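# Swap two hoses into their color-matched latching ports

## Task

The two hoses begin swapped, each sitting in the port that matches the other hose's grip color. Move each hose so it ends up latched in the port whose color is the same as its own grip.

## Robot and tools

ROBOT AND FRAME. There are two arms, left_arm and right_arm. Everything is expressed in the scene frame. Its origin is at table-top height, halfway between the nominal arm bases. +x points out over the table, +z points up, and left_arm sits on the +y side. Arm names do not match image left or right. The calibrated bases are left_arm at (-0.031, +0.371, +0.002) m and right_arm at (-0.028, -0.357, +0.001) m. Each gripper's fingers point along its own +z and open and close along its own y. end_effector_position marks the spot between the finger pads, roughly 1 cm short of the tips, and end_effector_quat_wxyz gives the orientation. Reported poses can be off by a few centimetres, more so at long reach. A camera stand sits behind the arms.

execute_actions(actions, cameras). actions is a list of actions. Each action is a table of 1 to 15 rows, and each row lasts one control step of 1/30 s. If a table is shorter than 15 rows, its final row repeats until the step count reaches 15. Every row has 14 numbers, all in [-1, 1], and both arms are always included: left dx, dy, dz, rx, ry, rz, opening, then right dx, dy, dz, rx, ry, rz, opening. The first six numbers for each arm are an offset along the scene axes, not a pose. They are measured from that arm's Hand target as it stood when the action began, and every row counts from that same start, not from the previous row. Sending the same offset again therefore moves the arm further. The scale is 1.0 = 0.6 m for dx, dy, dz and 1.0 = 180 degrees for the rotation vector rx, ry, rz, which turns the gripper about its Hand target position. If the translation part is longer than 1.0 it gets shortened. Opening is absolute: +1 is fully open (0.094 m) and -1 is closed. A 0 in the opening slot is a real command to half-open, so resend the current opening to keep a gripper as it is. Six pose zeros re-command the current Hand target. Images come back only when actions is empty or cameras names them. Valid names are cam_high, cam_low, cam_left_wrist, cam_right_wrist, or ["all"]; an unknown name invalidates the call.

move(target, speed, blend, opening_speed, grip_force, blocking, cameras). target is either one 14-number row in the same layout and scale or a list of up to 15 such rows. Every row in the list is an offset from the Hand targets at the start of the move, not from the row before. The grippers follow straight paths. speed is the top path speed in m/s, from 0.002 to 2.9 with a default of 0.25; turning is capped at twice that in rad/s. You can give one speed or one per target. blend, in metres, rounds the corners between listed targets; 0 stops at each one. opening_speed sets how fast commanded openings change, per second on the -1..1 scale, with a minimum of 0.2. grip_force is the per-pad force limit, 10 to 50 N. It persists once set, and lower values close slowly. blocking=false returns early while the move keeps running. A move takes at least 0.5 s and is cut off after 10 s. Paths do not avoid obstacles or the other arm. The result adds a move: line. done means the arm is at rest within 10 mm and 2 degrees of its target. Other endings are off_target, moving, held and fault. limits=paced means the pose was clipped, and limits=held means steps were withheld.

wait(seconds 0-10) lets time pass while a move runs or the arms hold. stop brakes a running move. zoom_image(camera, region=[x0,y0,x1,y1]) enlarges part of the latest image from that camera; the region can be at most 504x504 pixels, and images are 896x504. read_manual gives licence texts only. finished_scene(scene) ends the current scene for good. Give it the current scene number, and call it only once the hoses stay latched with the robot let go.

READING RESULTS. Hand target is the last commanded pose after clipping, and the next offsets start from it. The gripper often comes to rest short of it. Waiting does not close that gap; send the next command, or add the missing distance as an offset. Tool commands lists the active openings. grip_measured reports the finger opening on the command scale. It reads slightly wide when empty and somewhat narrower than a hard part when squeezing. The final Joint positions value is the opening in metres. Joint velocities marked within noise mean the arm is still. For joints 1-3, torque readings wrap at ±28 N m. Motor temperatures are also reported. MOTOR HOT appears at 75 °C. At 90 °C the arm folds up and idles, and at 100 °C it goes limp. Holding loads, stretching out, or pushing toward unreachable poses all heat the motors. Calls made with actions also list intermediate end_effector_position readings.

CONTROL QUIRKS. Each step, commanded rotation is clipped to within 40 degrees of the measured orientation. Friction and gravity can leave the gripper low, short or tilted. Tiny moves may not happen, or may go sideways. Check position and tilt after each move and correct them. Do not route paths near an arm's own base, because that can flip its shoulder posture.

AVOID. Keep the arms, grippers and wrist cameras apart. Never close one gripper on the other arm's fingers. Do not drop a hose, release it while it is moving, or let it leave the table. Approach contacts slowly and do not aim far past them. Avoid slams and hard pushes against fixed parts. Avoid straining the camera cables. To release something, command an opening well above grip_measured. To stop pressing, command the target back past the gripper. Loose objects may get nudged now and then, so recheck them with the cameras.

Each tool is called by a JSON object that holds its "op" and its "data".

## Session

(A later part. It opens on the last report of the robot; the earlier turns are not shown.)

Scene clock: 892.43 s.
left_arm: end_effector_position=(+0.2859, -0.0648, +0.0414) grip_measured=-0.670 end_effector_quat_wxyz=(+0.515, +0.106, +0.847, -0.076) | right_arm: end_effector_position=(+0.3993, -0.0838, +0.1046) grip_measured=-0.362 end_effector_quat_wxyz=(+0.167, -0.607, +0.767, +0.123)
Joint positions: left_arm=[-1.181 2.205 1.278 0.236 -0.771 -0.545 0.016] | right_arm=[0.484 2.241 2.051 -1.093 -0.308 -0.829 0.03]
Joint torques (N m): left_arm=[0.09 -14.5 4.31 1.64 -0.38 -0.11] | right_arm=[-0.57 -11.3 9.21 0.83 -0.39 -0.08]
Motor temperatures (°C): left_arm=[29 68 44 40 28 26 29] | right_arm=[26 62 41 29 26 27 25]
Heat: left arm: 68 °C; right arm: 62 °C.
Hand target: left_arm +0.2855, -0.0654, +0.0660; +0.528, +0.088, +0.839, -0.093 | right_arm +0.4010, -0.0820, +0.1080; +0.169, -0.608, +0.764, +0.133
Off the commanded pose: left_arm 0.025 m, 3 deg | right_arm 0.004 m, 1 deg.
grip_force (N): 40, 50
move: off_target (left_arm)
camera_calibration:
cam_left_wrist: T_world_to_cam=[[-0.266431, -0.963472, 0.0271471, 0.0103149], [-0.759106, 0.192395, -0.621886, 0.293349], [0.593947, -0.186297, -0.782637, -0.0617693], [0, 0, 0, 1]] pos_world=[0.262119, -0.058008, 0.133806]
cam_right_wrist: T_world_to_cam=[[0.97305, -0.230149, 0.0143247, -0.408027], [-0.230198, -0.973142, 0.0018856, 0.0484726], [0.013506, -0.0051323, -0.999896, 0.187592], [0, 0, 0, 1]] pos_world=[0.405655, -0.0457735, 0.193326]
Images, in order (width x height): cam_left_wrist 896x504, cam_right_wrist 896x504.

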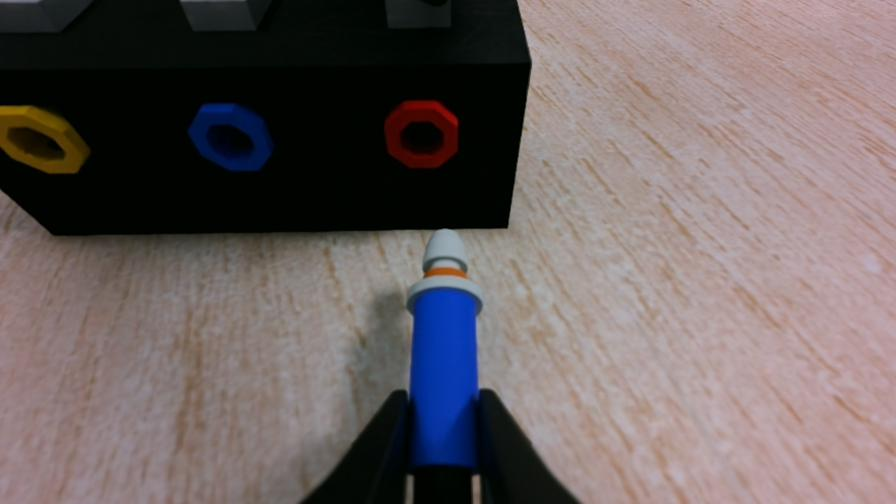

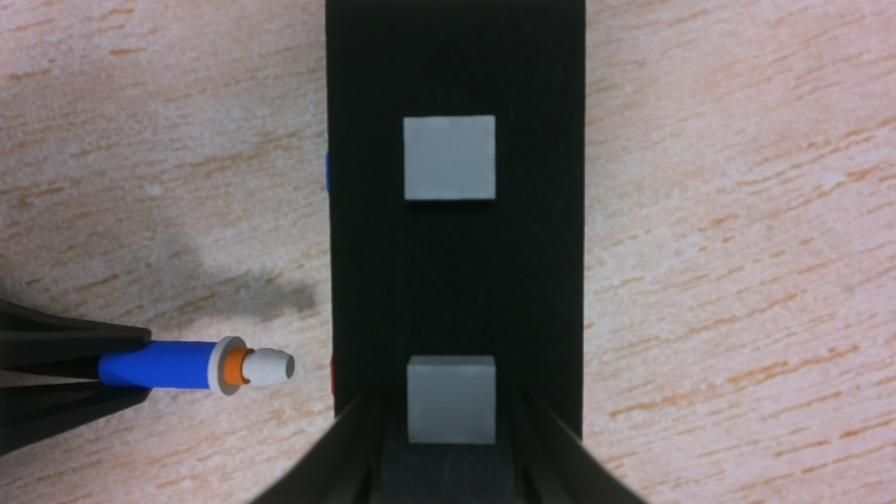

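{"op": "move", "data": {"target": [[-0.109,0.159,0.05,0,0,0,-0.85,0,0,0.083,0,0,0,-0.36],[-0.109,0.159,0.05,0,0,0,-0.85,-0.0233,-0.1,0.095,0,0,0,-0.36],[-0.109,0.159,0.05,0,0,0,-0.85,-0.0783,-0.2767,0.1033,0,0,0,-0.36],[-0.109,0.159,0.05,0,0,0,-0.85,-0.335,-0.3633,0.07,0,0,0,-0.36]], "speed": 0.2, "blend": [0.02,0.02,0.04,0]}}

{"op": "wait", "data": {"seconds": 10}}

{"op": "wait", "data": {"seconds": 10, "cameras": ["cam_high","cam_left_wrist"]}}

Scene clock: 902.07 s.
left_arm: end_effector_position=(+0.2218, +0.0288, +0.0844) grip_measured=-0.670 end_effector_quat_wxyz=(+0.520, +0.100, +0.845, -0.081) | right_arm: end_effector_position=(+0.2050, -0.3028, +0.1494) grip_measured=-0.362 end_effector_quat_wxyz=(+0.163, -0.607, +0.768, +0.122)
Joint positions: left_arm=[-1.254 1.76 0.814 0.223 -0.829 -0.613 0.016] | right_arm=[-0.042 1.33 1.135 -1.29 -0.402 -1.381 0.03]
Joint torques (N m): left_arm=[-0.23 -9.63 4.15 1.6 -0.42 -0.1] | right_arm=[-0.7 -5.23 5.07 0.43 -0.52 -0.15]
Motor temperatures (°C): left_arm=[29 73 43 39 28 26 29] | right_arm=[26 61 42 28 26 27 25]
Heat: left arm: 73 °C; right arm: 61 °C.
Hand target: left_arm +0.2200, +0.0299, +0.0962; +0.528, +0.088, +0.839, -0.093 | right_arm +0.1999, -0.2999, +0.1500; +0.169, -0.608, +0.764, +0.133
Off the commanded pose: left_arm 0.012 m, 2 deg | right_arm 0.006 m, 2 deg.
grip_force (N): 40, 50
move: off_target (left_arm)

Scene clock: 912.07 s.
left_arm: end_effector_position=(+0.2218, +0.0288, +0.0844) grip_measured=-0.670 end_effector_quat_wxyz=(+0.520, +0.100, +0.845, -0.081) | right_arm: end_effector_position=(+0.2050, -0.3028, +0.1494) grip_measured=-0.362 end_effector_quat_wxyz=(+0.163, -0.607, +0.768, +0.122)
Joint positions: left_arm=[-1.254 1.76 0.814 0.223 -0.829 -0.613 0.016] | right_arm=[-0.042 1.33 1.135 -1.29 -0.402 -1.382 0.03]
Joint torques (N m): left_arm=[-0.24 -9.63 4.16 1.6 -0.42 -0.1] | right_arm=[-0.69 -5.22 5.09 0.44 -0.52 -0.15]
Motor temperatures (°C): left_arm=[29 72 42 40 28 26 29] | right_arm=[26 58 42 28 26 27 25]
Heat: left arm: 72 °C; right arm: 58 °C.
Hand target: left_arm +0.2200, +0.0299, +0.0962; +0.528, +0.088, +0.839, -0.093 | right_arm +0.1999, -0.3000, +0.1500; +0.169, -0.608, +0.764, +0.133
Tool commands: left_gripper/opening=-0.85 right_gripper/opening=-0.36
Off the commanded pose: left_arm 0.012 m, 2 deg | right_arm 0.006 m, 2 deg.
grip_force (N): 40, 50
wait: 10.00 s; at rest by 0.17 s

Scene clock: 922.07 s.
left_arm: end_effector_position=(+0.2218, +0.0288, +0.0844) grip_measured=-0.670 end_effector_quat_wxyz=(+0.520, +0.100, +0.845, -0.081) | right_arm: end_effector_position=(+0.2050, -0.3028, +0.1494) grip_measured=-0.362 end_effector_quat_wxyz=(+0.163, -0.607, +0.768, +0.122)
Joint positions: left_arm=[-1.254 1.76 0.814 0.223 -0.829 -0.613 0.016] | right_arm=[-0.042 1.33 1.135 -1.29 -0.402 -1.382 0.03]
Joint torques (N m): left_arm=[-0.21 -9.63 4.16 1.6 -0.42 -0.1] | right_arm=[-0.69 -5.22 5.08 0.43 -0.52 -0.15]
Motor temperatures (°C): left_arm=[29 71 41 40 28 26 29] | right_arm=[26 56 41 27 26 27 25]
Heat: left arm: 71 °C; right arm: 56 °C.
Hand target: left_arm +0.2200, +0.0299, +0.0962; +0.528, +0.088, +0.839, -0.093 | right_arm +0.1999, -0.3000, +0.1500; +0.169, -0.608, +0.764, +0.133
Tool commands: left_gripper/opening=-0.85 right_gripper/opening=-0.36
Off the commanded pose: left_arm 0.012 m, 2 deg | right_arm 0.006 m, 2 deg.
grip_force (N): 40, 50
wait: 10.00 s; at rest by 0.17 s
camera_calibration:
cam_left_wrist: T_world_to_cam=[[-0.263442, -0.963814, 0.0407624, 0.0804124], [-0.754821, 0.179637, -0.630853, 0.253725], [0.600703, -0.196961, -0.774831, 0.0255831], [0, 0, 0, 1]] pos_world=[0.197333, 0.0369632, 0.176608]
Images, in order (width x height): cam_high 896x504, cam_left_wrist 896x504.

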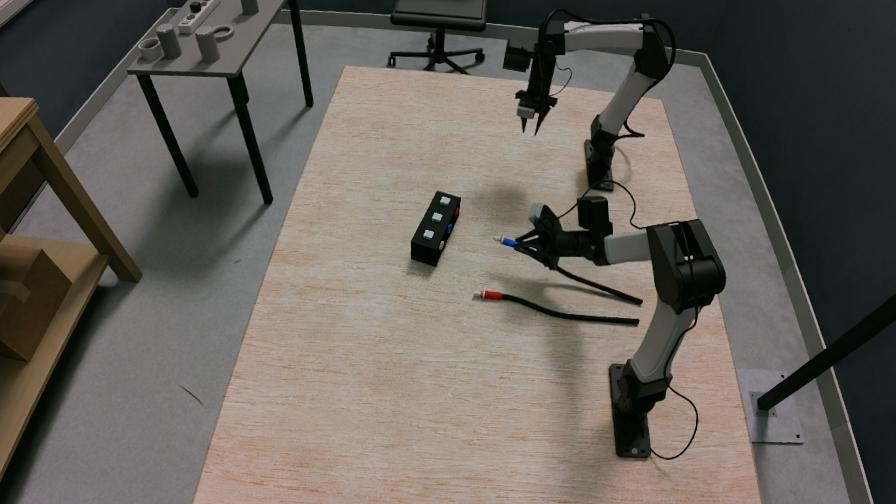

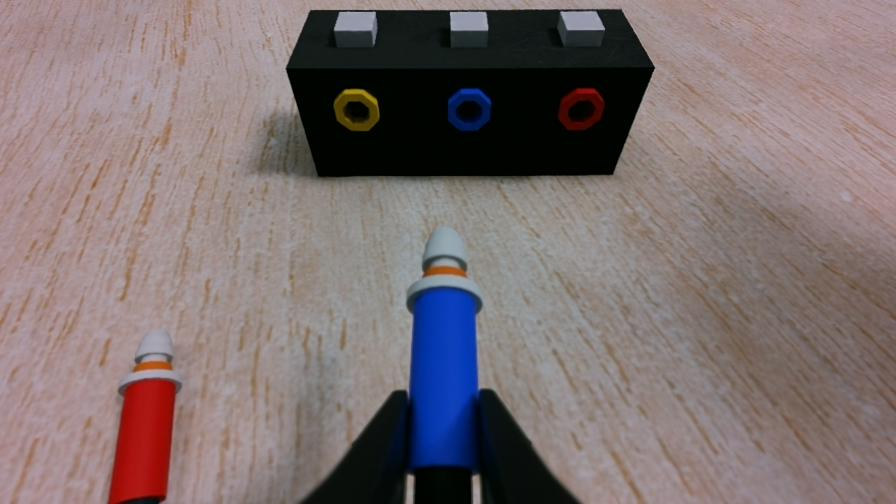

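{"op": "zoom_image", "data": {"camera": "cam_left_wrist", "region": [320, 50, 620, 190]}}

{"op": "zoom_image", "data": {"camera": "cam_left_wrist", "region": [380, 210, 510, 400]}}

{"op": "move", "data": {"target": [0,0,-0.025,0,0,0,-0.85,0,0,0,0,0,0,-0.36], "speed": 0.1, "cameras": []}}

Scaled by 1.680.

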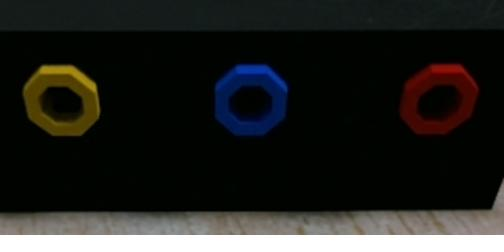

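Scaled by 2.653.

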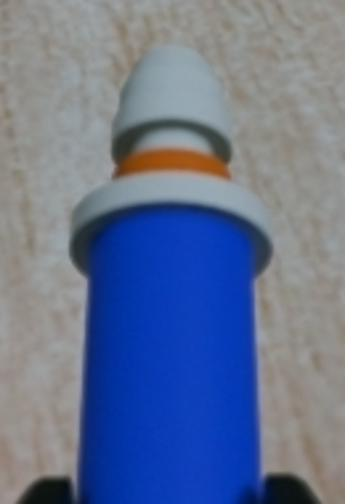

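Scene clock: 946.17 s.
left_arm: end_effector_position=(+0.2212, +0.0307, +0.0803) grip_measured=-0.670 end_effector_quat_wxyz=(+0.522, +0.096, +0.843, -0.087) | right_arm: end_effector_position=(+0.2050, -0.3028, +0.1494) grip_measured=-0.362 end_effector_quat_wxyz=(+0.163, -0.607, +0.768, +0.122)
Joint positions: left_arm=[-1.254 1.766 0.789 0.268 -0.829 -0.615 0.016] | right_arm=[-0.042 1.33 1.135 -1.29 -0.402 -1.382 0.03]
Joint torques (N m): left_arm=[-0.27 -6.68 4.19 1.79 -0.42 -0.09] | right_arm=[-0.72 -5.22 5.08 0.43 -0.51 -0.16]
Motor temperatures (°C): left_arm=[29 69 40 40 28 26 29] | right_arm=[26 52 41 27 26 27 25]
Heat: left arm: 69 °C; right arm: 52 °C.
Hand target: left_arm +0.2200, +0.0298, +0.0812; +0.528, +0.088, +0.839, -0.093 | right_arm +0.1999, -0.3000, +0.1500; +0.169, -0.608, +0.764, +0.133
Off the commanded pose: left_arm 0.002 m, 1 deg | right_arm 0.006 m, 1 deg.
grip_force (N): 40, 50
move: done
No camera images: "cameras" was empty.

{"op": "wait", "data": {"seconds": 10}}

{"op": "wait", "data": {"seconds": 10}}

{"op": "wait", "data": {"seconds": 10}}

Scene clock: 962.07 s.
left_arm: end_effector_position=(+0.2212, +0.0307, +0.0803) grip_measured=-0.670 end_effector_quat_wxyz=(+0.522, +0.096, +0.843, -0.087) | right_arm: end_effector_position=(+0.2050, -0.3028, +0.1494) grip_measured=-0.362 end_effector_quat_wxyz=(+0.163, -0.607, +0.768, +0.122)
Joint positions: left_arm=[-1.254 1.766 0.789 0.268 -0.829 -0.615 0.016] | right_arm=[-0.042 1.33 1.135 -1.29 -0.402 -1.382 0.03]
Joint torques (N m): left_arm=[-0.27 -6.69 4.19 1.79 -0.42 -0.1] | right_arm=[-0.72 -5.2 5.09 0.43 -0.52 -0.15]
Motor temperatures (°C): left_arm=[29 64 40 40 28 26 29] | right_arm=[26 50 40 27 26 27 25]
Heat: left arm: 64 °C; right arm: 50 °C.
Hand target: left_arm +0.2200, +0.0298, +0.0812; +0.528, +0.088, +0.839, -0.093 | right_arm +0.1999, -0.3000, +0.1500; +0.169, -0.608, +0.764, +0.133
Tool commands: left_gripper/opening=-0.85 right_gripper/opening=-0.36
Off the commanded pose: left_arm 0.002 m, 1 deg | right_arm 0.006 m, 1 deg.
grip_force (N): 40, 50
wait: 10.00 s; at rest from the start

Scene clock: 972.07 s.
left_arm: end_effector_position=(+0.2212, +0.0307, +0.0803) grip_measured=-0.670 end_effector_quat_wxyz=(+0.522, +0.096, +0.843, -0.087) | right_arm: end_effector_position=(+0.2050, -0.3028, +0.1494) grip_measured=-0.362 end_effector_quat_wxyz=(+0.163, -0.607, +0.768, +0.122)
Joint positions: left_arm=[-1.254 1.766 0.789 0.268 -0.829 -0.615 0.016] | right_arm=[-0.042 1.33 1.135 -1.29 -0.402 -1.382 0.03]
Joint torques (N m): left_arm=[-0.28 -6.68 4.21 1.79 -0.42 -0.1] | right_arm=[-0.72 -5.24 5.08 0.43 -0.52 -0.16]
Motor temperatures (°C): left_arm=[29 63 40 40 28 26 29] | right_arm=[26 49 40 27 26 27 25]
Heat: left arm: 63 °C; right arm: 49 °C.
Hand target: left_arm +0.2200, +0.0298, +0.0812; +0.528, +0.088, +0.839, -0.093 | right_arm +0.1999, -0.3000, +0.1500; +0.169, -0.608, +0.764, +0.133
Tool commands: left_gripper/opening=-0.85 right_gripper/opening=-0.36
Off the commanded pose: left_arm 0.002 m, 1 deg | right_arm 0.006 m, 1 deg.
grip_force (N): 40, 50
wait: 10.00 s; at rest by 0.17 s

Scene clock: 982.07 s.
left_arm: end_effector_position=(+0.2212, +0.0307, +0.0803) grip_measured=-0.670 end_effector_quat_wxyz=(+0.522, +0.096, +0.843, -0.087) | right_arm: end_effector_position=(+0.2050, -0.3028, +0.1494) grip_measured=-0.362 end_effector_quat_wxyz=(+0.163, -0.607, +0.768, +0.122)
Joint positions: left_arm=[-1.254 1.766 0.789 0.268 -0.829 -0.615 0.016] | right_arm=[-0.042 1.33 1.135 -1.29 -0.402 -1.382 0.03]
Joint torques (N m): left_arm=[-0.27 -6.68 4.19 1.79 -0.42 -0.09] | right_arm=[-0.72 -5.23 5.08 0.44 -0.52 -0.15]
Motor temperatures (°C): left_arm=[29 61 40 40 28 26 29] | right_arm=[26 49 40 26 26 27 24]
Heat: left arm: 61 °C; right arm: 49 °C.
Hand target: left_arm +0.2200, +0.0298, +0.0812; +0.528, +0.088, +0.839, -0.093 | right_arm +0.1999, -0.3000, +0.1500; +0.169, -0.608, +0.764, +0.133
Tool commands: left_gripper/opening=-0.85 right_gripper/opening=-0.36
Off the commanded pose: left_arm 0.002 m, 1 deg | right_arm 0.006 m, 1 deg.
grip_force (N): 40, 50
wait: 10.00 s; at rest by 0.17 s

{"op": "move", "data": {"target": [0.1447,-0.0697,-0.0237,0,0,0,-0.85,0,0,0,0,0,0,-0.36], "speed": 0.15, "cameras": ["cam_left_wrist"]}}

{"op": "zoom_image", "data": {"camera": "cam_left_wrist", "region": [300, 120, 600, 360]}}

Scene clock: 988.40 s.
left_arm: end_effector_position=(+0.2997, -0.0008, +0.0543) grip_measured=-0.670 end_effector_quat_wxyz=(+0.517, +0.094, +0.848, -0.076) | right_arm: end_effector_position=(+0.2050, -0.3028, +0.1494) grip_measured=-0.362 end_effector_quat_wxyz=(+0.163, -0.607, +0.768, +0.122)
Joint positions: left_arm=[-1.086 2.029 1.025 0.362 -0.708 -0.487 0.016] | right_arm=[-0.042 1.33 1.135 -1.29 -0.402 -1.382 0.03]
Joint torques (N m): left_arm=[0.85 -8.75 7.23 1.89 -0.09 0.14] | right_arm=[-0.7 -5.22 5.07 0.43 -0.51 -0.15]
Motor temperatures (°C): left_arm=[29 61 40 40 28 26 29] | right_arm=[26 48 40 26 26 27 24]
Heat: left arm: 61 °C; right arm: 48 °C.
Hand target: left_arm +0.3069, -0.0119, +0.0669; +0.528, +0.088, +0.839, -0.093 | right_arm +0.1999, -0.3000, +0.1500; +0.169, -0.608, +0.764, +0.133
Off the commanded pose: left_arm 0.018 m, 3 deg | right_arm 0.006 m, 1 deg.
grip_force (N): 40, 50
move: off_target (left_arm)
camera_calibration:
cam_left_wrist: T_world_to_cam=[[-0.247184, -0.968171, 0.0393059, 0.068875], [-0.763023, 0.169485, -0.623756, 0.300771], [0.59724, -0.184174, -0.780631, -0.0490553], [0, 0, 0, 1]] pos_world=[0.275818, 0.00667198, 0.146607]
Images, in order (width x height): cam_left_wrist 896x504.

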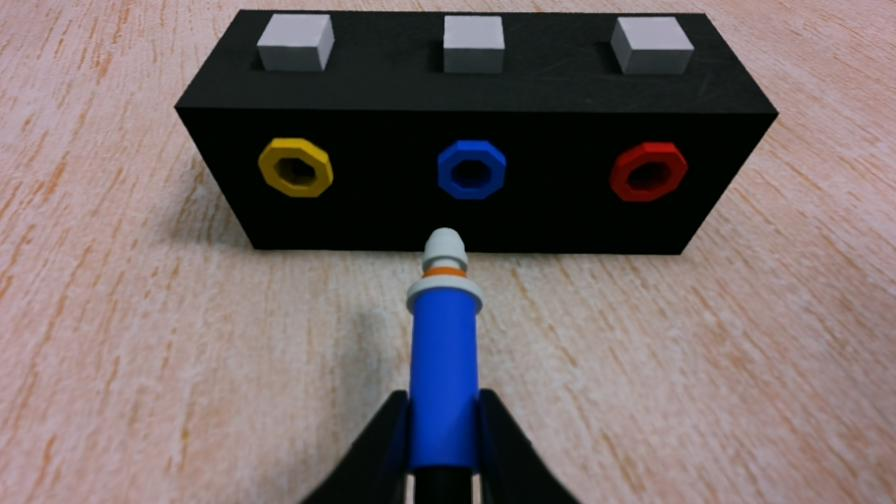

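Scaled by 1.680.

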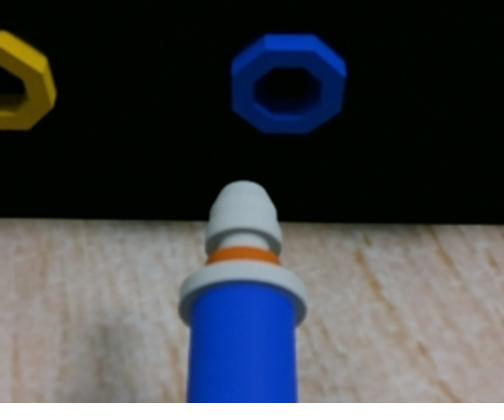

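{"op": "move", "data": {"target": [-0.001,-0.015,0.012,0,0,0,-0.85,0,0,0,0,0,0,-0.36], "speed": 0.08, "cameras": ["cam_left_wrist"]}}

{"op": "zoom_image", "data": {"camera": "cam_left_wrist", "region": [300, 120, 600, 360]}}

Scene clock: 996.07 s.
left_arm: end_effector_position=(+0.3044, -0.0097, +0.0633) grip_measured=-0.670 end_effector_quat_wxyz=(+0.520, +0.092, +0.846, -0.080) | right_arm: end_effector_position=(+0.2050, -0.3028, +0.1494) grip_measured=-0.362 end_effector_quat_wxyz=(+0.163, -0.607, +0.768, +0.122)
Joint positions: left_arm=[-1.086 2.035 1.073 0.333 -0.707 -0.487 0.016] | right_arm=[-0.042 1.33 1.135 -1.29 -0.402 -1.382 0.03]
Joint torques (N m): left_arm=[-0.35 -9.01 7.31 1.74 -0.21 0.04] | right_arm=[-0.68 -5.23 5.08 0.43 -0.52 -0.15]
Motor temperatures (°C): left_arm=[29 62 41 40 28 26 29] | right_arm=[26 48 40 26 26 27 24]
Heat: left arm: 62 °C; right arm: 48 °C.
Hand target: left_arm +0.3062, -0.0208, +0.0740; +0.528, +0.088, +0.839, -0.093 | right_arm +0.1999, -0.3000, +0.1500; +0.169, -0.608, +0.764, +0.133
Off the commanded pose: left_arm 0.016 m, 2 deg | right_arm 0.006 m, 1 deg.
grip_force (N): 40, 50
move: off_target (left_arm)
camera_calibration:
cam_left_wrist: T_world_to_cam=[[-0.247941, -0.967567, 0.0483738, 0.060701], [-0.759257, 0.163063, -0.630031, 0.310792], [0.601709, -0.192939, -0.775062, -0.0482084], [0, 0, 0, 1]] pos_world=[0.280029, -0.00124757, 0.155508]
Images, in order (width x height): cam_left_wrist 896x504.

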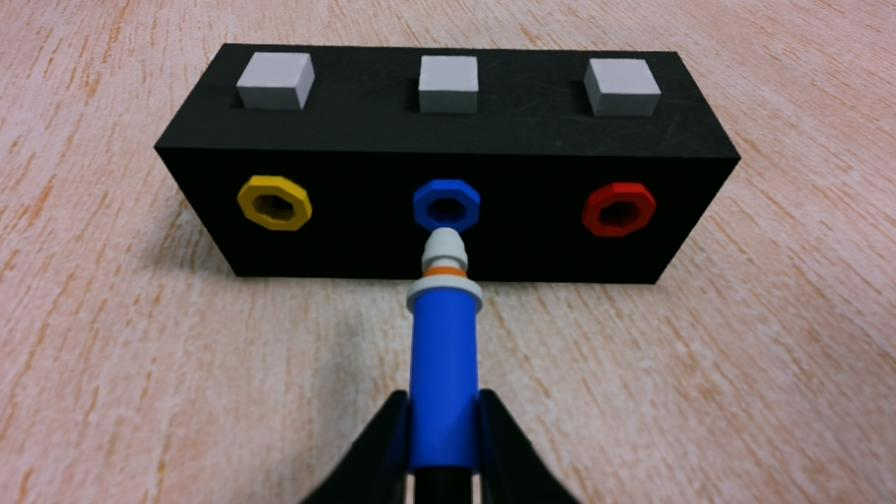

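Scaled by 1.680.

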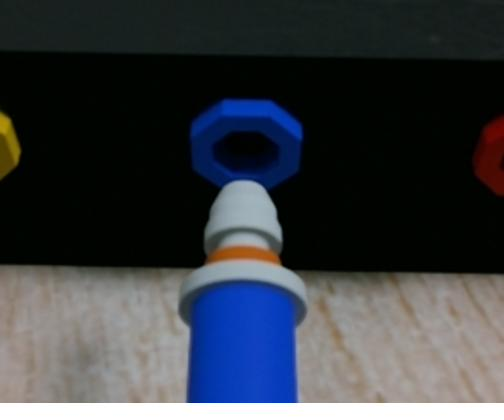

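{"op": "move", "data": {"target": [0.0195,-0.0055,-0.006,0,0,0,-0.85,0,0,0,0,0,0,-0.36], "speed": 0.06, "cameras": ["cam_left_wrist"]}}

{"op": "zoom_image", "data": {"camera": "cam_left_wrist", "region": [300, 120, 600, 360]}}

Scene clock: 1002.53 s.
left_arm: end_effector_position=(+0.3097, -0.0152, +0.0584) grip_measured=-0.670 end_effector_quat_wxyz=(+0.518, +0.094, +0.846, -0.079) | right_arm: end_effector_position=(+0.2050, -0.3028, +0.1494) grip_measured=-0.362 end_effector_quat_wxyz=(+0.163, -0.607, +0.768, +0.122)
Joint positions: left_arm=[-1.08 2.068 1.105 0.333 -0.7 -0.48 0.016] | right_arm=[-0.042 1.33 1.135 -1.29 -0.402 -1.382 0.03]
Joint torques (N m): left_arm=[1.18 -9.17 7.45 1.83 -0.1 0.12] | right_arm=[-0.73 -5.23 5.08 0.43 -0.52 -0.15]
Motor temperatures (°C): left_arm=[29 63 41 40 28 26 29] | right_arm=[26 48 40 26 26 27 24]
Heat: left arm: 63 °C; right arm: 48 °C.
Hand target: left_arm +0.3179, -0.0242, +0.0704; +0.528, +0.088, +0.839, -0.093 | right_arm +0.1999, -0.3000, +0.1500; +0.169, -0.608, +0.764, +0.133
Off the commanded pose: left_arm 0.017 m, 2 deg | right_arm 0.006 m, 1 deg.
grip_force (N): 40, 50
move: off_target (left_arm)
camera_calibration:
cam_left_wrist: T_world_to_cam=[[-0.250817, -0.967015, 0.044415, 0.0580417], [-0.760559, 0.168469, -0.627031, 0.312934], [0.598866, -0.19105, -0.777727, -0.055205], [0, 0, 0, 1]] pos_world=[0.285623, -0.00713929, 0.150707]
Images, in order (width x height): cam_left_wrist 896x504.

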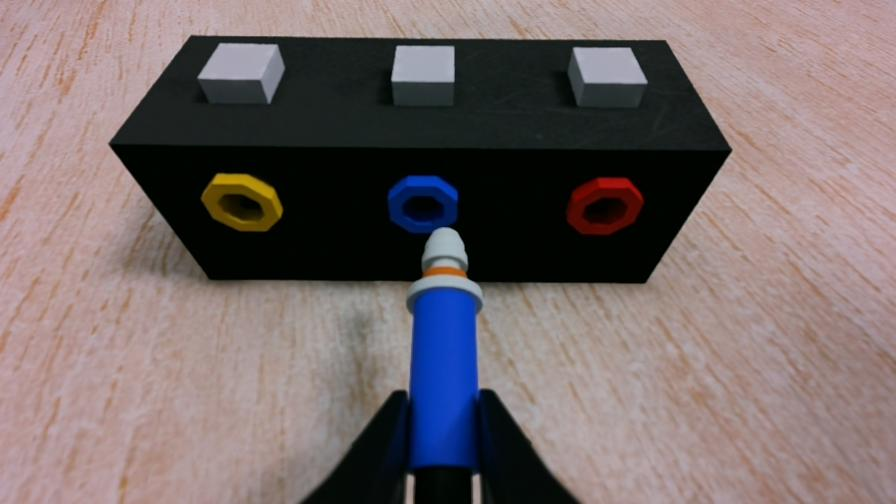

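Scaled by 1.680.

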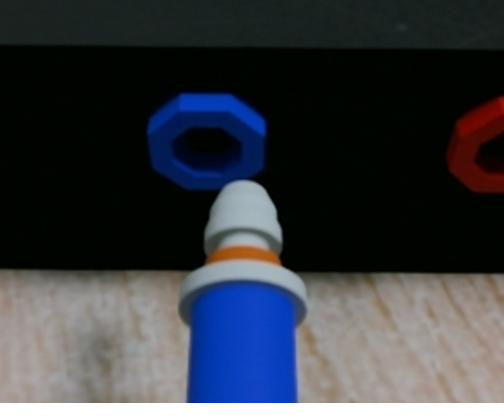

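{"op": "move", "data": {"target": [0.002,0.025,0.002,0,0,0,-0.85,0,0,0,0,0,0,-0.36], "speed": 0.06, "cameras": ["cam_left_wrist"]}}

Scene clock: 1011.43 s.
left_arm: end_effector_position=(+0.3155, -0.0082, +0.0546) grip_measured=-0.670 end_effector_quat_wxyz=(+0.516, +0.095, +0.848, -0.078) | right_arm: end_effector_position=(+0.2050, -0.3028, +0.1494) grip_measured=-0.362 end_effector_quat_wxyz=(+0.163, -0.607, +0.768, +0.122)
Joint positions: left_arm=[-1.058 2.068 1.088 0.354 -0.681 -0.466 0.016] | right_arm=[-0.042 1.33 1.135 -1.29 -0.402 -1.382 0.03]
Joint torques (N m): left_arm=[1.18 -12.01 4.27 1.94 -0.1 0.14] | right_arm=[-0.72 -5.22 5.07 0.44 -0.52 -0.15]
Motor temperatures (°C): left_arm=[29 63 42 40 28 26 29] | right_arm=[26 47 40 26 26 27 24]
Heat: left arm: 63 °C; right arm: 47 °C.
Hand target: left_arm +0.3191, -0.0092, +0.0715; +0.528, +0.088, +0.839, -0.093 | right_arm +0.1999, -0.3000, +0.1500; +0.169, -0.608, +0.764, +0.133
Off the commanded pose: left_arm 0.017 m, 3 deg | right_arm 0.006 m, 1 deg.
grip_force (N): 40, 50
move: off_target (left_arm)
camera_calibration:
cam_left_wrist: T_world_to_cam=[[-0.250133, -0.967307, 0.0418297, 0.0663284], [-0.76342, 0.17047, -0.623001, 0.314454], [0.595502, -0.187767, -0.781102, -0.0590496], [0, 0, 0, 1]] pos_world=[0.291815, -0.000532377, 0.147006]
Images, in order (width x height): cam_left_wrist 896x504.

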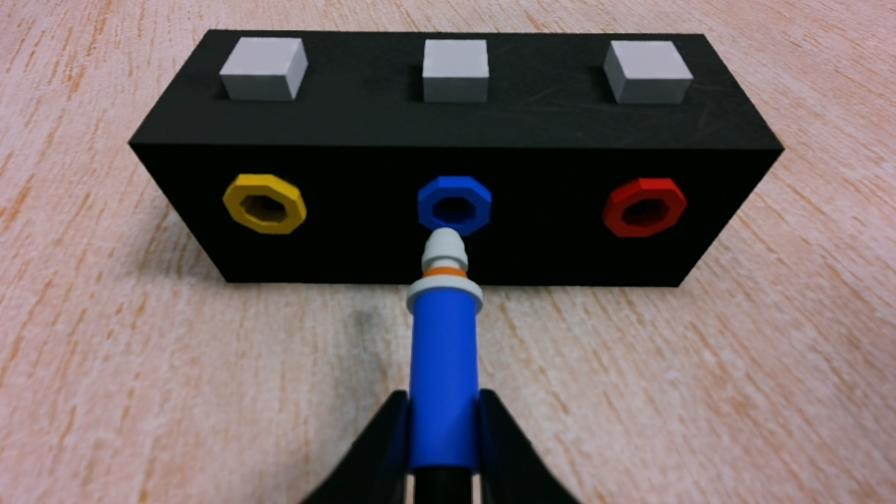

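{"op": "move", "data": {"target": [0.0185,-0.0085,0.0083,0,0,0,-0.85,0,0,0,0,0,0,-0.36], "speed": 0.06, "cameras": ["cam_left_wrist"]}}

Scene clock: 1017.87 s.
left_arm: end_effector_position=(+0.3218, -0.0061, +0.0559) grip_measured=-0.670 end_effector_quat_wxyz=(+0.515, +0.096, +0.849, -0.076) | right_arm: end_effector_position=(+0.2050, -0.3028, +0.1494) grip_measured=-0.362 end_effector_quat_wxyz=(+0.163, -0.607, +0.768, +0.122)
Joint positions: left_arm=[-1.041 2.068 1.096 0.349 -0.667 -0.454 0.016] | right_arm=[-0.042 1.33 1.135 -1.29 -0.402 -1.382 0.03]
Joint torques (N m): left_arm=[1.24 -10.89 7.39 1.76 -0.08 0.14] | right_arm=[-0.7 -5.22 5.07 0.43 -0.52 -0.15]
Motor temperatures (°C): left_arm=[29 66 42 41 28 26 29] | right_arm=[26 47 40 26 26 27 24]
Heat: left arm: 66 °C; right arm: 47 °C.
Hand target: left_arm +0.3303, -0.0143, +0.0766; +0.528, +0.088, +0.839, -0.093 | right_arm +0.1999, -0.3000, +0.1500; +0.169, -0.608, +0.764, +0.133
Off the commanded pose: left_arm 0.024 m, 3 deg | right_arm 0.006 m, 1 deg.
grip_force (N): 40, 50
move: off_target (left_arm)
camera_calibration:
cam_left_wrist: T_world_to_cam=[[-0.250451, -0.967338, 0.039145, 0.0702316], [-0.764771, 0.172888, -0.620673, 0.320014], [0.593633, -0.185385, -0.783092, -0.060617], [0, 0, 0, 1]] pos_world=[0.298311, 0.00137362, 0.148406]
Images, in order (width x height): cam_left_wrist 896x504.

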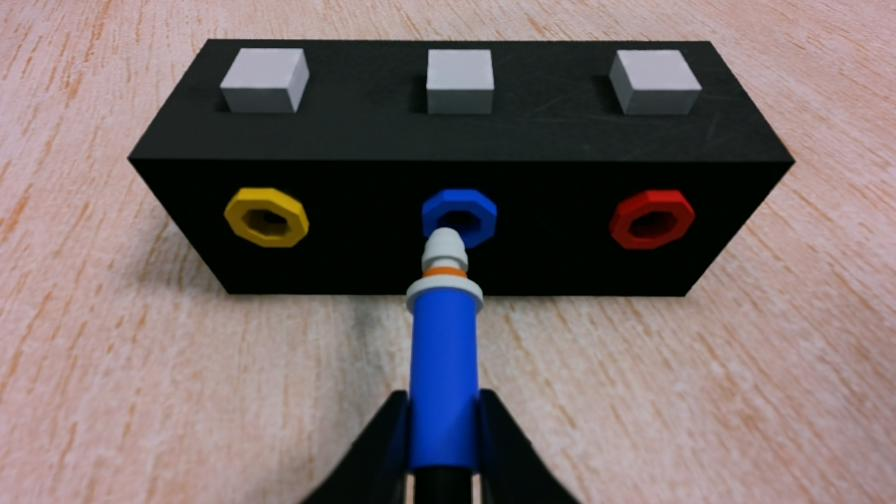

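{"op": "move", "data": {"target": [-0.006,-0.012,0.0133,0,0,0,-0.85,0,0,0,0,0,0,-0.36], "speed": 0.06, "cameras": ["cam_left_wrist"]}}

Scene clock: 1023.00 s.
left_arm: end_effector_position=(+0.3237, -0.0094, +0.0599) grip_measured=-0.670 end_effector_quat_wxyz=(+0.511, +0.098, +0.851, -0.072) | right_arm: end_effector_position=(+0.2050, -0.3028, +0.1494) grip_measured=-0.362 end_effector_quat_wxyz=(+0.163, -0.607, +0.768, +0.122)
Joint positions: left_arm=[-1.041 2.068 1.128 0.304 -0.667 -0.453 0.016] | right_arm=[-0.042 1.33 1.135 -1.29 -0.402 -1.382 0.03]
Joint torques (N m): left_arm=[-0.4 -11.45 7.51 1.74 -0.25 0.01] | right_arm=[-0.7 -5.23 5.08 0.43 -0.52 -0.15]
Motor temperatures (°C): left_arm=[29 66 42 40 28 26 29] | right_arm=[26 47 40 26 26 27 24]
Heat: left arm: 66 °C; right arm: 47 °C.
Hand target: left_arm +0.3266, -0.0215, +0.0846; +0.528, +0.088, +0.839, -0.093 | right_arm +0.1999, -0.3000, +0.1500; +0.169, -0.608, +0.764, +0.133
Off the commanded pose: left_arm 0.028 m, 4 deg | right_arm 0.006 m, 1 deg.
grip_force (N): 40, 50
move: off_target (left_arm)
camera_calibration:
cam_left_wrist: T_world_to_cam=[[-0.250648, -0.967608, 0.0301535, 0.0680058], [-0.768718, 0.180002, -0.613737, 0.325489], [0.588429, -0.177012, -0.788935, -0.0571769], [0, 0, 0, 1]] pos_world=[0.300899, -0.00290672, 0.152605]
Images, in order (width x height): cam_left_wrist 896x504.

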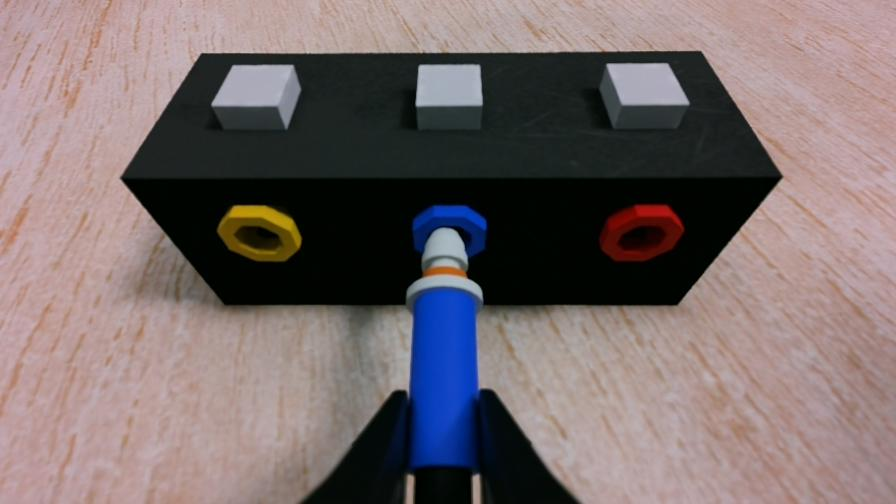

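{"op": "move", "data": {"target": [0.0225,-0.0075,0.0,0,0,0,-0.85,0,0,0,0,0,0,-0.36], "speed": 0.05, "cameras": ["cam_left_wrist"]}}

{"op": "zoom_image", "data": {"camera": "cam_left_wrist", "region": [350, 180, 550, 340]}}

Scene clock: 1030.30 s.
left_arm: end_effector_position=(+0.3272, -0.0122, +0.0613) grip_measured=-0.670 end_effector_quat_wxyz=(+0.506, +0.102, +0.854, -0.067) | right_arm: end_effector_position=(+0.2050, -0.3028, +0.1494) grip_measured=-0.362 end_effector_quat_wxyz=(+0.163, -0.607, +0.768, +0.122)
Joint positions: left_arm=[-1.037 2.076 1.164 0.26 -0.661 -0.45 0.016] | right_arm=[-0.042 1.33 1.135 -1.29 -0.402 -1.382 0.03]
Joint torques (N m): left_arm=[1.28 -9.91 8.42 2.04 -0.11 0.13] | right_arm=[-0.72 -5.23 5.09 0.43 -0.52 -0.15]
Motor temperatures (°C): left_arm=[29 68 42 40 28 26 29] | right_arm=[26 47 40 26 26 27 24]
Heat: left arm: 68 °C; right arm: 47 °C.
Hand target: left_arm +0.3401, -0.0259, +0.0846; +0.528, +0.088, +0.839, -0.093 | right_arm +0.1999, -0.3000, +0.1500; +0.169, -0.608, +0.764, +0.133
Off the commanded pose: left_arm 0.030 m, 5 deg | right_arm 0.006 m, 1 deg.
grip_force (N): 40, 50
move: off_target (left_arm)
camera_calibration:
cam_left_wrist: T_world_to_cam=[[-0.251958, -0.967548, 0.0192029, 0.0671282], [-0.775035, 0.189864, -0.602721, 0.331027], [0.579516, -0.166744, -0.797721, -0.0550615], [0, 0, 0, 1]] pos_world=[0.30538, -0.00708148, 0.154304]
Images, in order (width x height): cam_left_wrist 896x504.

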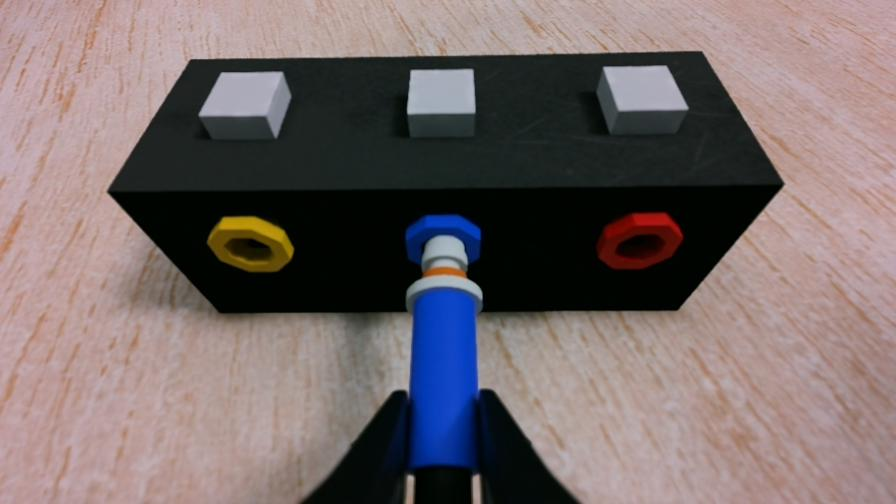

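Scaled by 2.520.

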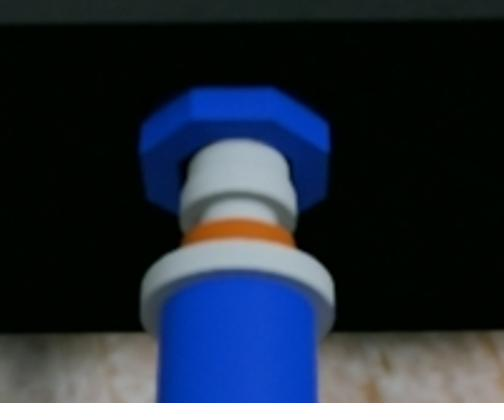

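{"op": "move", "data": {"target": [0.0242,-0.0067,0.0,-0.0058,-0.0214,0,-0.85,0,0,0,0,0,0,-0.36], "speed": 0.05, "cameras": ["cam_left_wrist"]}}

{"op": "zoom_image", "data": {"camera": "cam_left_wrist", "region": [350, 180, 550, 340]}}

Scene clock: 1037.03 s.
left_arm: end_effector_position=(+0.3338, -0.0131, +0.0575) grip_measured=-0.670 end_effector_quat_wxyz=(+0.519, +0.113, +0.845, -0.058) | right_arm: end_effector_position=(+0.2050, -0.3028, +0.1494) grip_measured=-0.362 end_effector_quat_wxyz=(+0.163, -0.607, +0.768, +0.122)
Joint positions: left_arm=[-1.03 2.106 1.164 0.322 -0.673 -0.397 0.016] | right_arm=[-0.042 1.33 1.135 -1.29 -0.402 -1.382 0.03]
Joint torques (N m): left_arm=[2.18 -8.96 8.1 2.72 -0.11 0.19] | right_arm=[-0.72 -5.22 5.07 0.43 -0.52 -0.15]
Motor temperatures (°C): left_arm=[29 68 43 40 28 26 29] | right_arm=[26 46 40 26 26 27 24]
Heat: left arm: 68 °C; right arm: 46 °C.
Hand target: left_arm +0.3547, -0.0299, +0.0846; +0.557, +0.086, +0.820, -0.097 | right_arm +0.1999, -0.3000, +0.1500; +0.169, -0.608, +0.764, +0.133
Off the commanded pose: left_arm 0.038 m, 8 deg | right_arm 0.006 m, 1 deg.
grip_force (N): 40, 50
move: off_target (left_arm)
camera_calibration:
cam_left_wrist: T_world_to_cam=[[-0.260297, -0.96546, -0.0114883, 0.0725134], [-0.75255, 0.21032, -0.624047, 0.327997], [0.604908, -0.153792, -0.781303, -0.0713033], [0, 0, 0, 1]] pos_world=[0.308841, -0.00994158, 0.149809]
Images, in order (width x height): cam_left_wrist 896x504.

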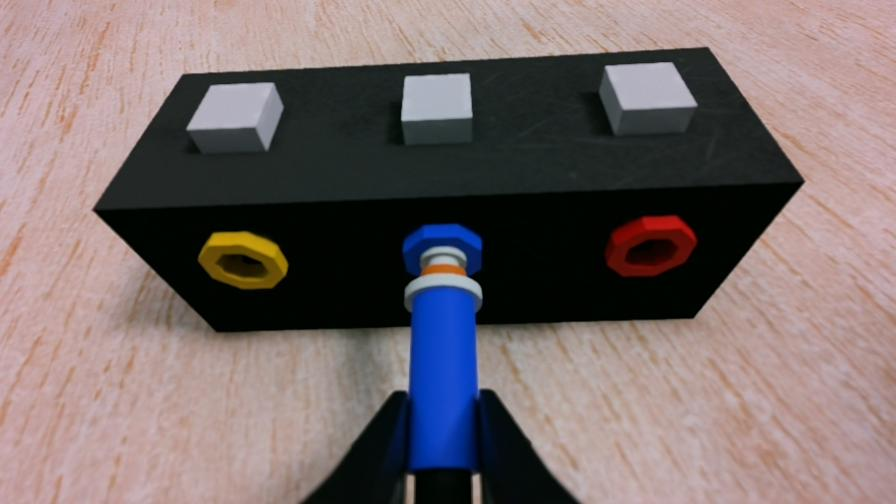

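Scaled by 2.520.

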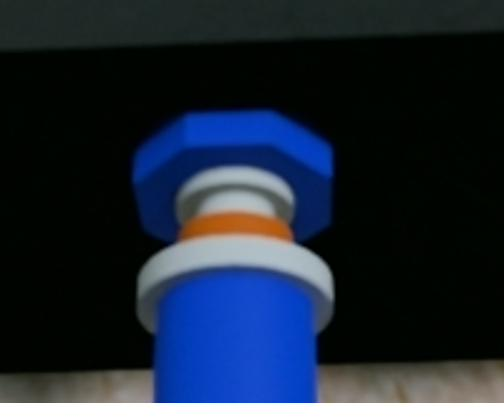

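{"op": "move", "data": {"target": [0.0322,0.001,-0.01,0.004,-0.003,-0.006,-0.85,0,0,0,0,0,0,-0.36], "speed": 0.05, "cameras": ["cam_left_wrist"]}}

{"op": "zoom_image", "data": {"camera": "cam_left_wrist", "region": [350, 180, 550, 340]}}

Scene clock: 1044.50 s.
left_arm: end_effector_position=(+0.3365, -0.0134, +0.0502) grip_measured=-0.670 end_effector_quat_wxyz=(+0.520, +0.132, +0.843, -0.047) | right_arm: end_effector_position=(+0.2050, -0.3028, +0.1494) grip_measured=-0.362 end_effector_quat_wxyz=(+0.163, -0.607, +0.768, +0.122)
Joint positions: left_arm=[-1.024 2.128 1.164 0.347 -0.665 -0.348 0.016] | right_arm=[-0.042 1.33 1.135 -1.29 -0.402 -1.382 0.03]
Joint torques (N m): left_arm=[5.59 -8.35 9.29 2.89 0.33 0.25] | right_arm=[-0.72 -5.23 5.07 0.43 -0.52 -0.15]
Motor temperatures (°C): left_arm=[29 66 43 41 28 26 29] | right_arm=[26 46 40 26 26 27 24]
Heat: left arm: 66 °C; right arm: 46 °C.
Hand target: left_arm +0.3739, -0.0294, +0.0786; +0.559, +0.098, +0.817, -0.097 | right_arm +0.1999, -0.3000, +0.1500; +0.169, -0.608, +0.764, +0.133
Off the commanded pose: left_arm 0.050 m, 9 deg | right_arm 0.006 m, 1 deg.
grip_force (N): 40, 50
move: off_target (left_arm)
camera_calibration:
cam_left_wrist: T_world_to_cam=[[-0.281396, -0.95827, -0.05035, 0.0821136], [-0.742176, 0.2506, -0.62159, 0.322511], [0.608269, -0.137545, -0.781723, -0.0795561], [0, 0, 0, 1]] pos_world=[0.310858, -0.0130769, 0.142414]
Images, in order (width x height): cam_left_wrist 896x504.

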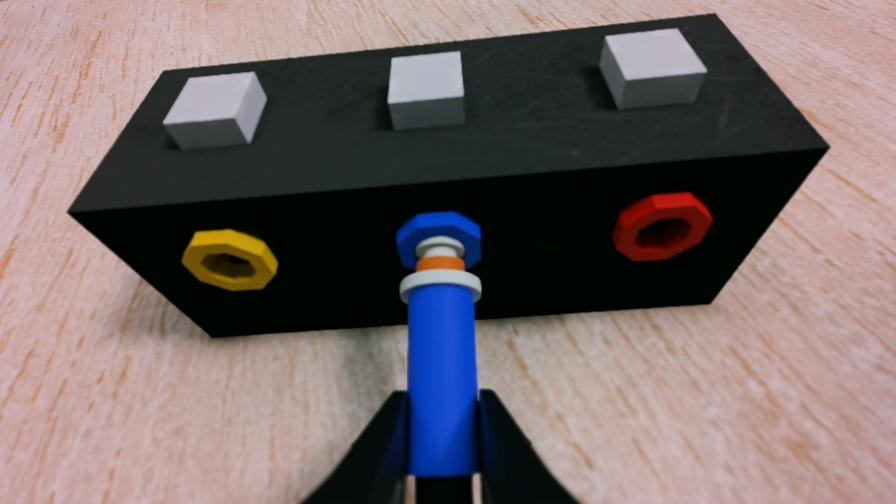

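Scaled by 2.520.

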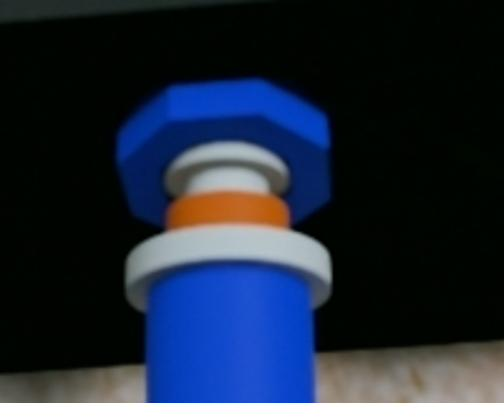

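{"op": "move", "data": {"target": [-0.0623,0.0267,-0.0227,0.0018,0.0244,0.006,-0.85,0,0,0,0,0,0,-0.36], "speed": 0.08, "cameras": ["cam_left_wrist"]}}

Scene clock: 1097.83 s.
left_arm: end_effector_position=(+0.3338, -0.0129, +0.0498) grip_measured=-0.670 end_effector_quat_wxyz=(+0.519, +0.103, +0.845, -0.075) | right_arm: end_effector_position=(+0.2050, -0.3028, +0.1494) grip_measured=-0.362 end_effector_quat_wxyz=(+0.163, -0.607, +0.768, +0.122)
Joint positions: left_arm=[-1.025 2.12 1.139 0.379 -0.654 -0.418 0.016] | right_arm=[-0.042 1.33 1.135 -1.29 -0.402 -1.382 0.03]
Joint torques (N m): left_arm=[1.1 -12.23 4.27 1.9 -0.06 -0.11] | right_arm=[-0.69 -5.22 5.08 0.43 -0.52 -0.15]
Motor temperatures (°C): left_arm=[31 61 47 46 28 26 29] | right_arm=[26 45 40 26 26 27 24]
Heat: left arm: 61 °C; right arm: 45 °C.
Hand target: left_arm +0.3366, -0.0134, +0.0650; +0.528, +0.088, +0.839, -0.093 | right_arm +0.1999, -0.3000, +0.1500; +0.169, -0.608, +0.764, +0.133
Off the commanded pose: left_arm 0.015 m, 3 deg | right_arm 0.006 m, 1 deg.
grip_force (N): 40, 50
move: off_target (left_arm)
camera_calibration:
cam_left_wrist: T_world_to_cam=[[-0.260651, -0.965057, 0.0269495, 0.0708748], [-0.755388, 0.186479, -0.628183, 0.324], [0.601207, -0.184094, -0.777598, -0.0765354], [0, 0, 0, 1]] pos_world=[0.309233, -0.00611073, 0.142107]
Images, in order (width x height): cam_left_wrist 896x504.

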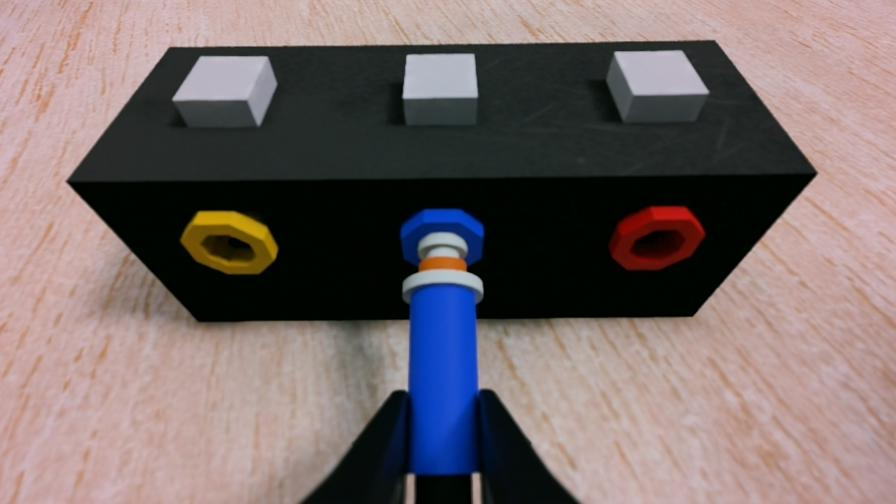

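{"op": "move", "data": {"target": [[0,0,0,0,0,0,-0.4,0,0,0,0,0,0,-0.36],[0,0,0.012,0,0,0,-0.4,0,0,0,0,0,0,-0.36]], "speed": 0.05, "cameras": ["cam_left_wrist"]}}

Scene clock: 1102.10 s.
left_arm: end_effector_position=(+0.3334, -0.0125, +0.0490) grip_measured=-0.402 end_effector_quat_wxyz=(+0.518, +0.103, +0.846, -0.073) | right_arm: end_effector_position=(+0.2050, -0.3028, +0.1494) grip_measured=-0.362 end_effector_quat_wxyz=(+0.163, -0.607, +0.768, +0.122)
Joint positions: left_arm=[-1.025 2.12 1.139 0.374 -0.654 -0.42 0.028] | right_arm=[-0.042 1.33 1.135 -1.29 -0.402 -1.382 0.03]
Joint torques (N m): left_arm=[1.11 -13.6 4.78 1.74 -0.07 -0.1] | right_arm=[-0.72 -5.23 5.07 0.43 -0.52 -0.15]
Motor temperatures (°C): left_arm=[30 65 46 45 28 26 29] | right_arm=[26 45 39 26 26 27 24]
Heat: left arm: 65 °C; right arm: 45 °C.
Hand target: left_arm +0.3366, -0.0134, +0.0723; +0.528, +0.088, +0.839, -0.093 | right_arm +0.1999, -0.3000, +0.1500; +0.169, -0.608, +0.764, +0.133
Off the commanded pose: left_arm 0.024 m, 3 deg | right_arm 0.006 m, 1 deg.
grip_force (N): 40, 50
move: off_target (left_arm)
camera_calibration:
cam_left_wrist: T_world_to_cam=[[-0.260375, -0.965192, 0.0247022, 0.0712284], [-0.75734, 0.188301, -0.625284, 0.323678], [0.598867, -0.181516, -0.780007, -0.0760556], [0, 0, 0, 1]] pos_world=[0.309227, -0.00600505, 0.141307]
Images, in order (width x height): cam_left_wrist 896x504.

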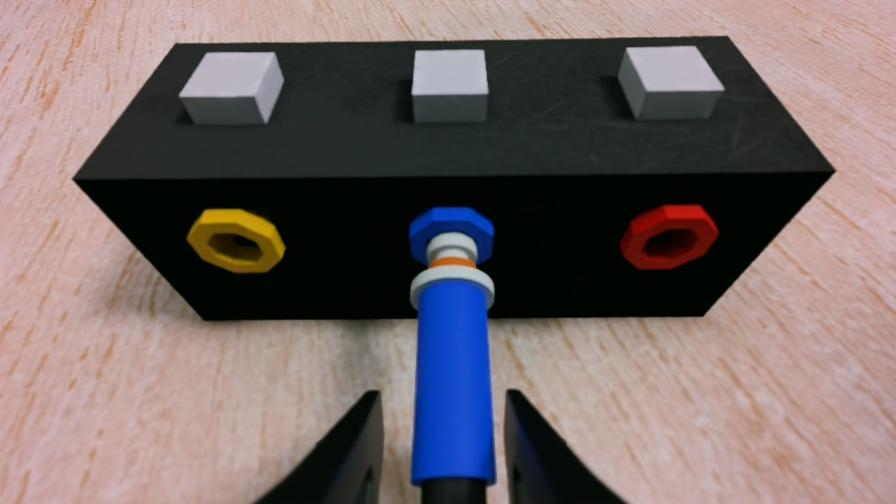

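{"op": "move", "data": {"target": [0,0.0,0.015,0,0,0,-0.4,0,0,0,0,0,0,-0.36], "speed": 0.05, "cameras": ["cam_left_wrist"]}}

Scene clock: 1107.53 s.
left_arm: end_effector_position=(+0.3322, -0.0105, +0.0558) grip_measured=-0.402 end_effector_quat_wxyz=(+0.516, +0.105, +0.847, -0.071) | right_arm: end_effector_position=(+0.2050, -0.3028, +0.1494) grip_measured=-0.362 end_effector_quat_wxyz=(+0.163, -0.607, +0.768, +0.122)
Joint positions: left_arm=[-1.025 2.096 1.139 0.342 -0.654 -0.42 0.028] | right_arm=[-0.042 1.33 1.135 -1.29 -0.402 -1.382 0.03]
Joint torques (N m): left_arm=[1.11 -13.34 5.56 1.76 -0.07 -0.1] | right_arm=[-0.72 -5.23 5.08 0.44 -0.52 -0.16]
Motor temperatures (°C): left_arm=[30 69 46 45 28 26 29] | right_arm=[26 45 39 26 26 27 24]
Heat: left arm: 69 °C; right arm: 45 °C.
Hand target: left_arm +0.3366, -0.0134, +0.0813; +0.528, +0.088, +0.839, -0.093 | right_arm +0.1999, -0.3000, +0.1500; +0.169, -0.608, +0.764, +0.133
Off the commanded pose: left_arm 0.026 m, 4 deg | right_arm 0.006 m, 1 deg.
grip_force (N): 40, 50
move: off_target (left_arm)
camera_calibration:
cam_left_wrist: T_world_to_cam=[[-0.260307, -0.965317, 0.0200823, 0.0728462], [-0.759607, 0.191907, -0.621425, 0.327184], [0.596019, -0.177016, -0.783216, -0.0685005], [0, 0, 0, 1]] pos_world=[0.308321, -0.00459471, 0.148207]
Images, in order (width x height): cam_left_wrist 896x504.

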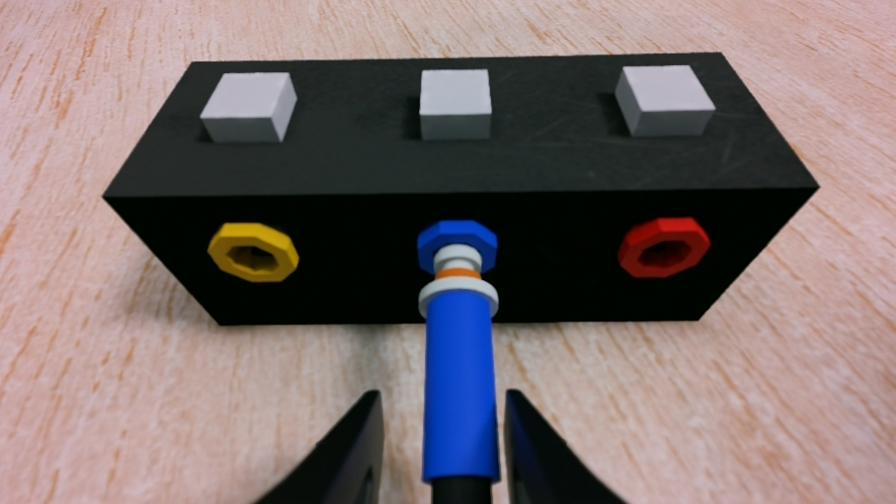

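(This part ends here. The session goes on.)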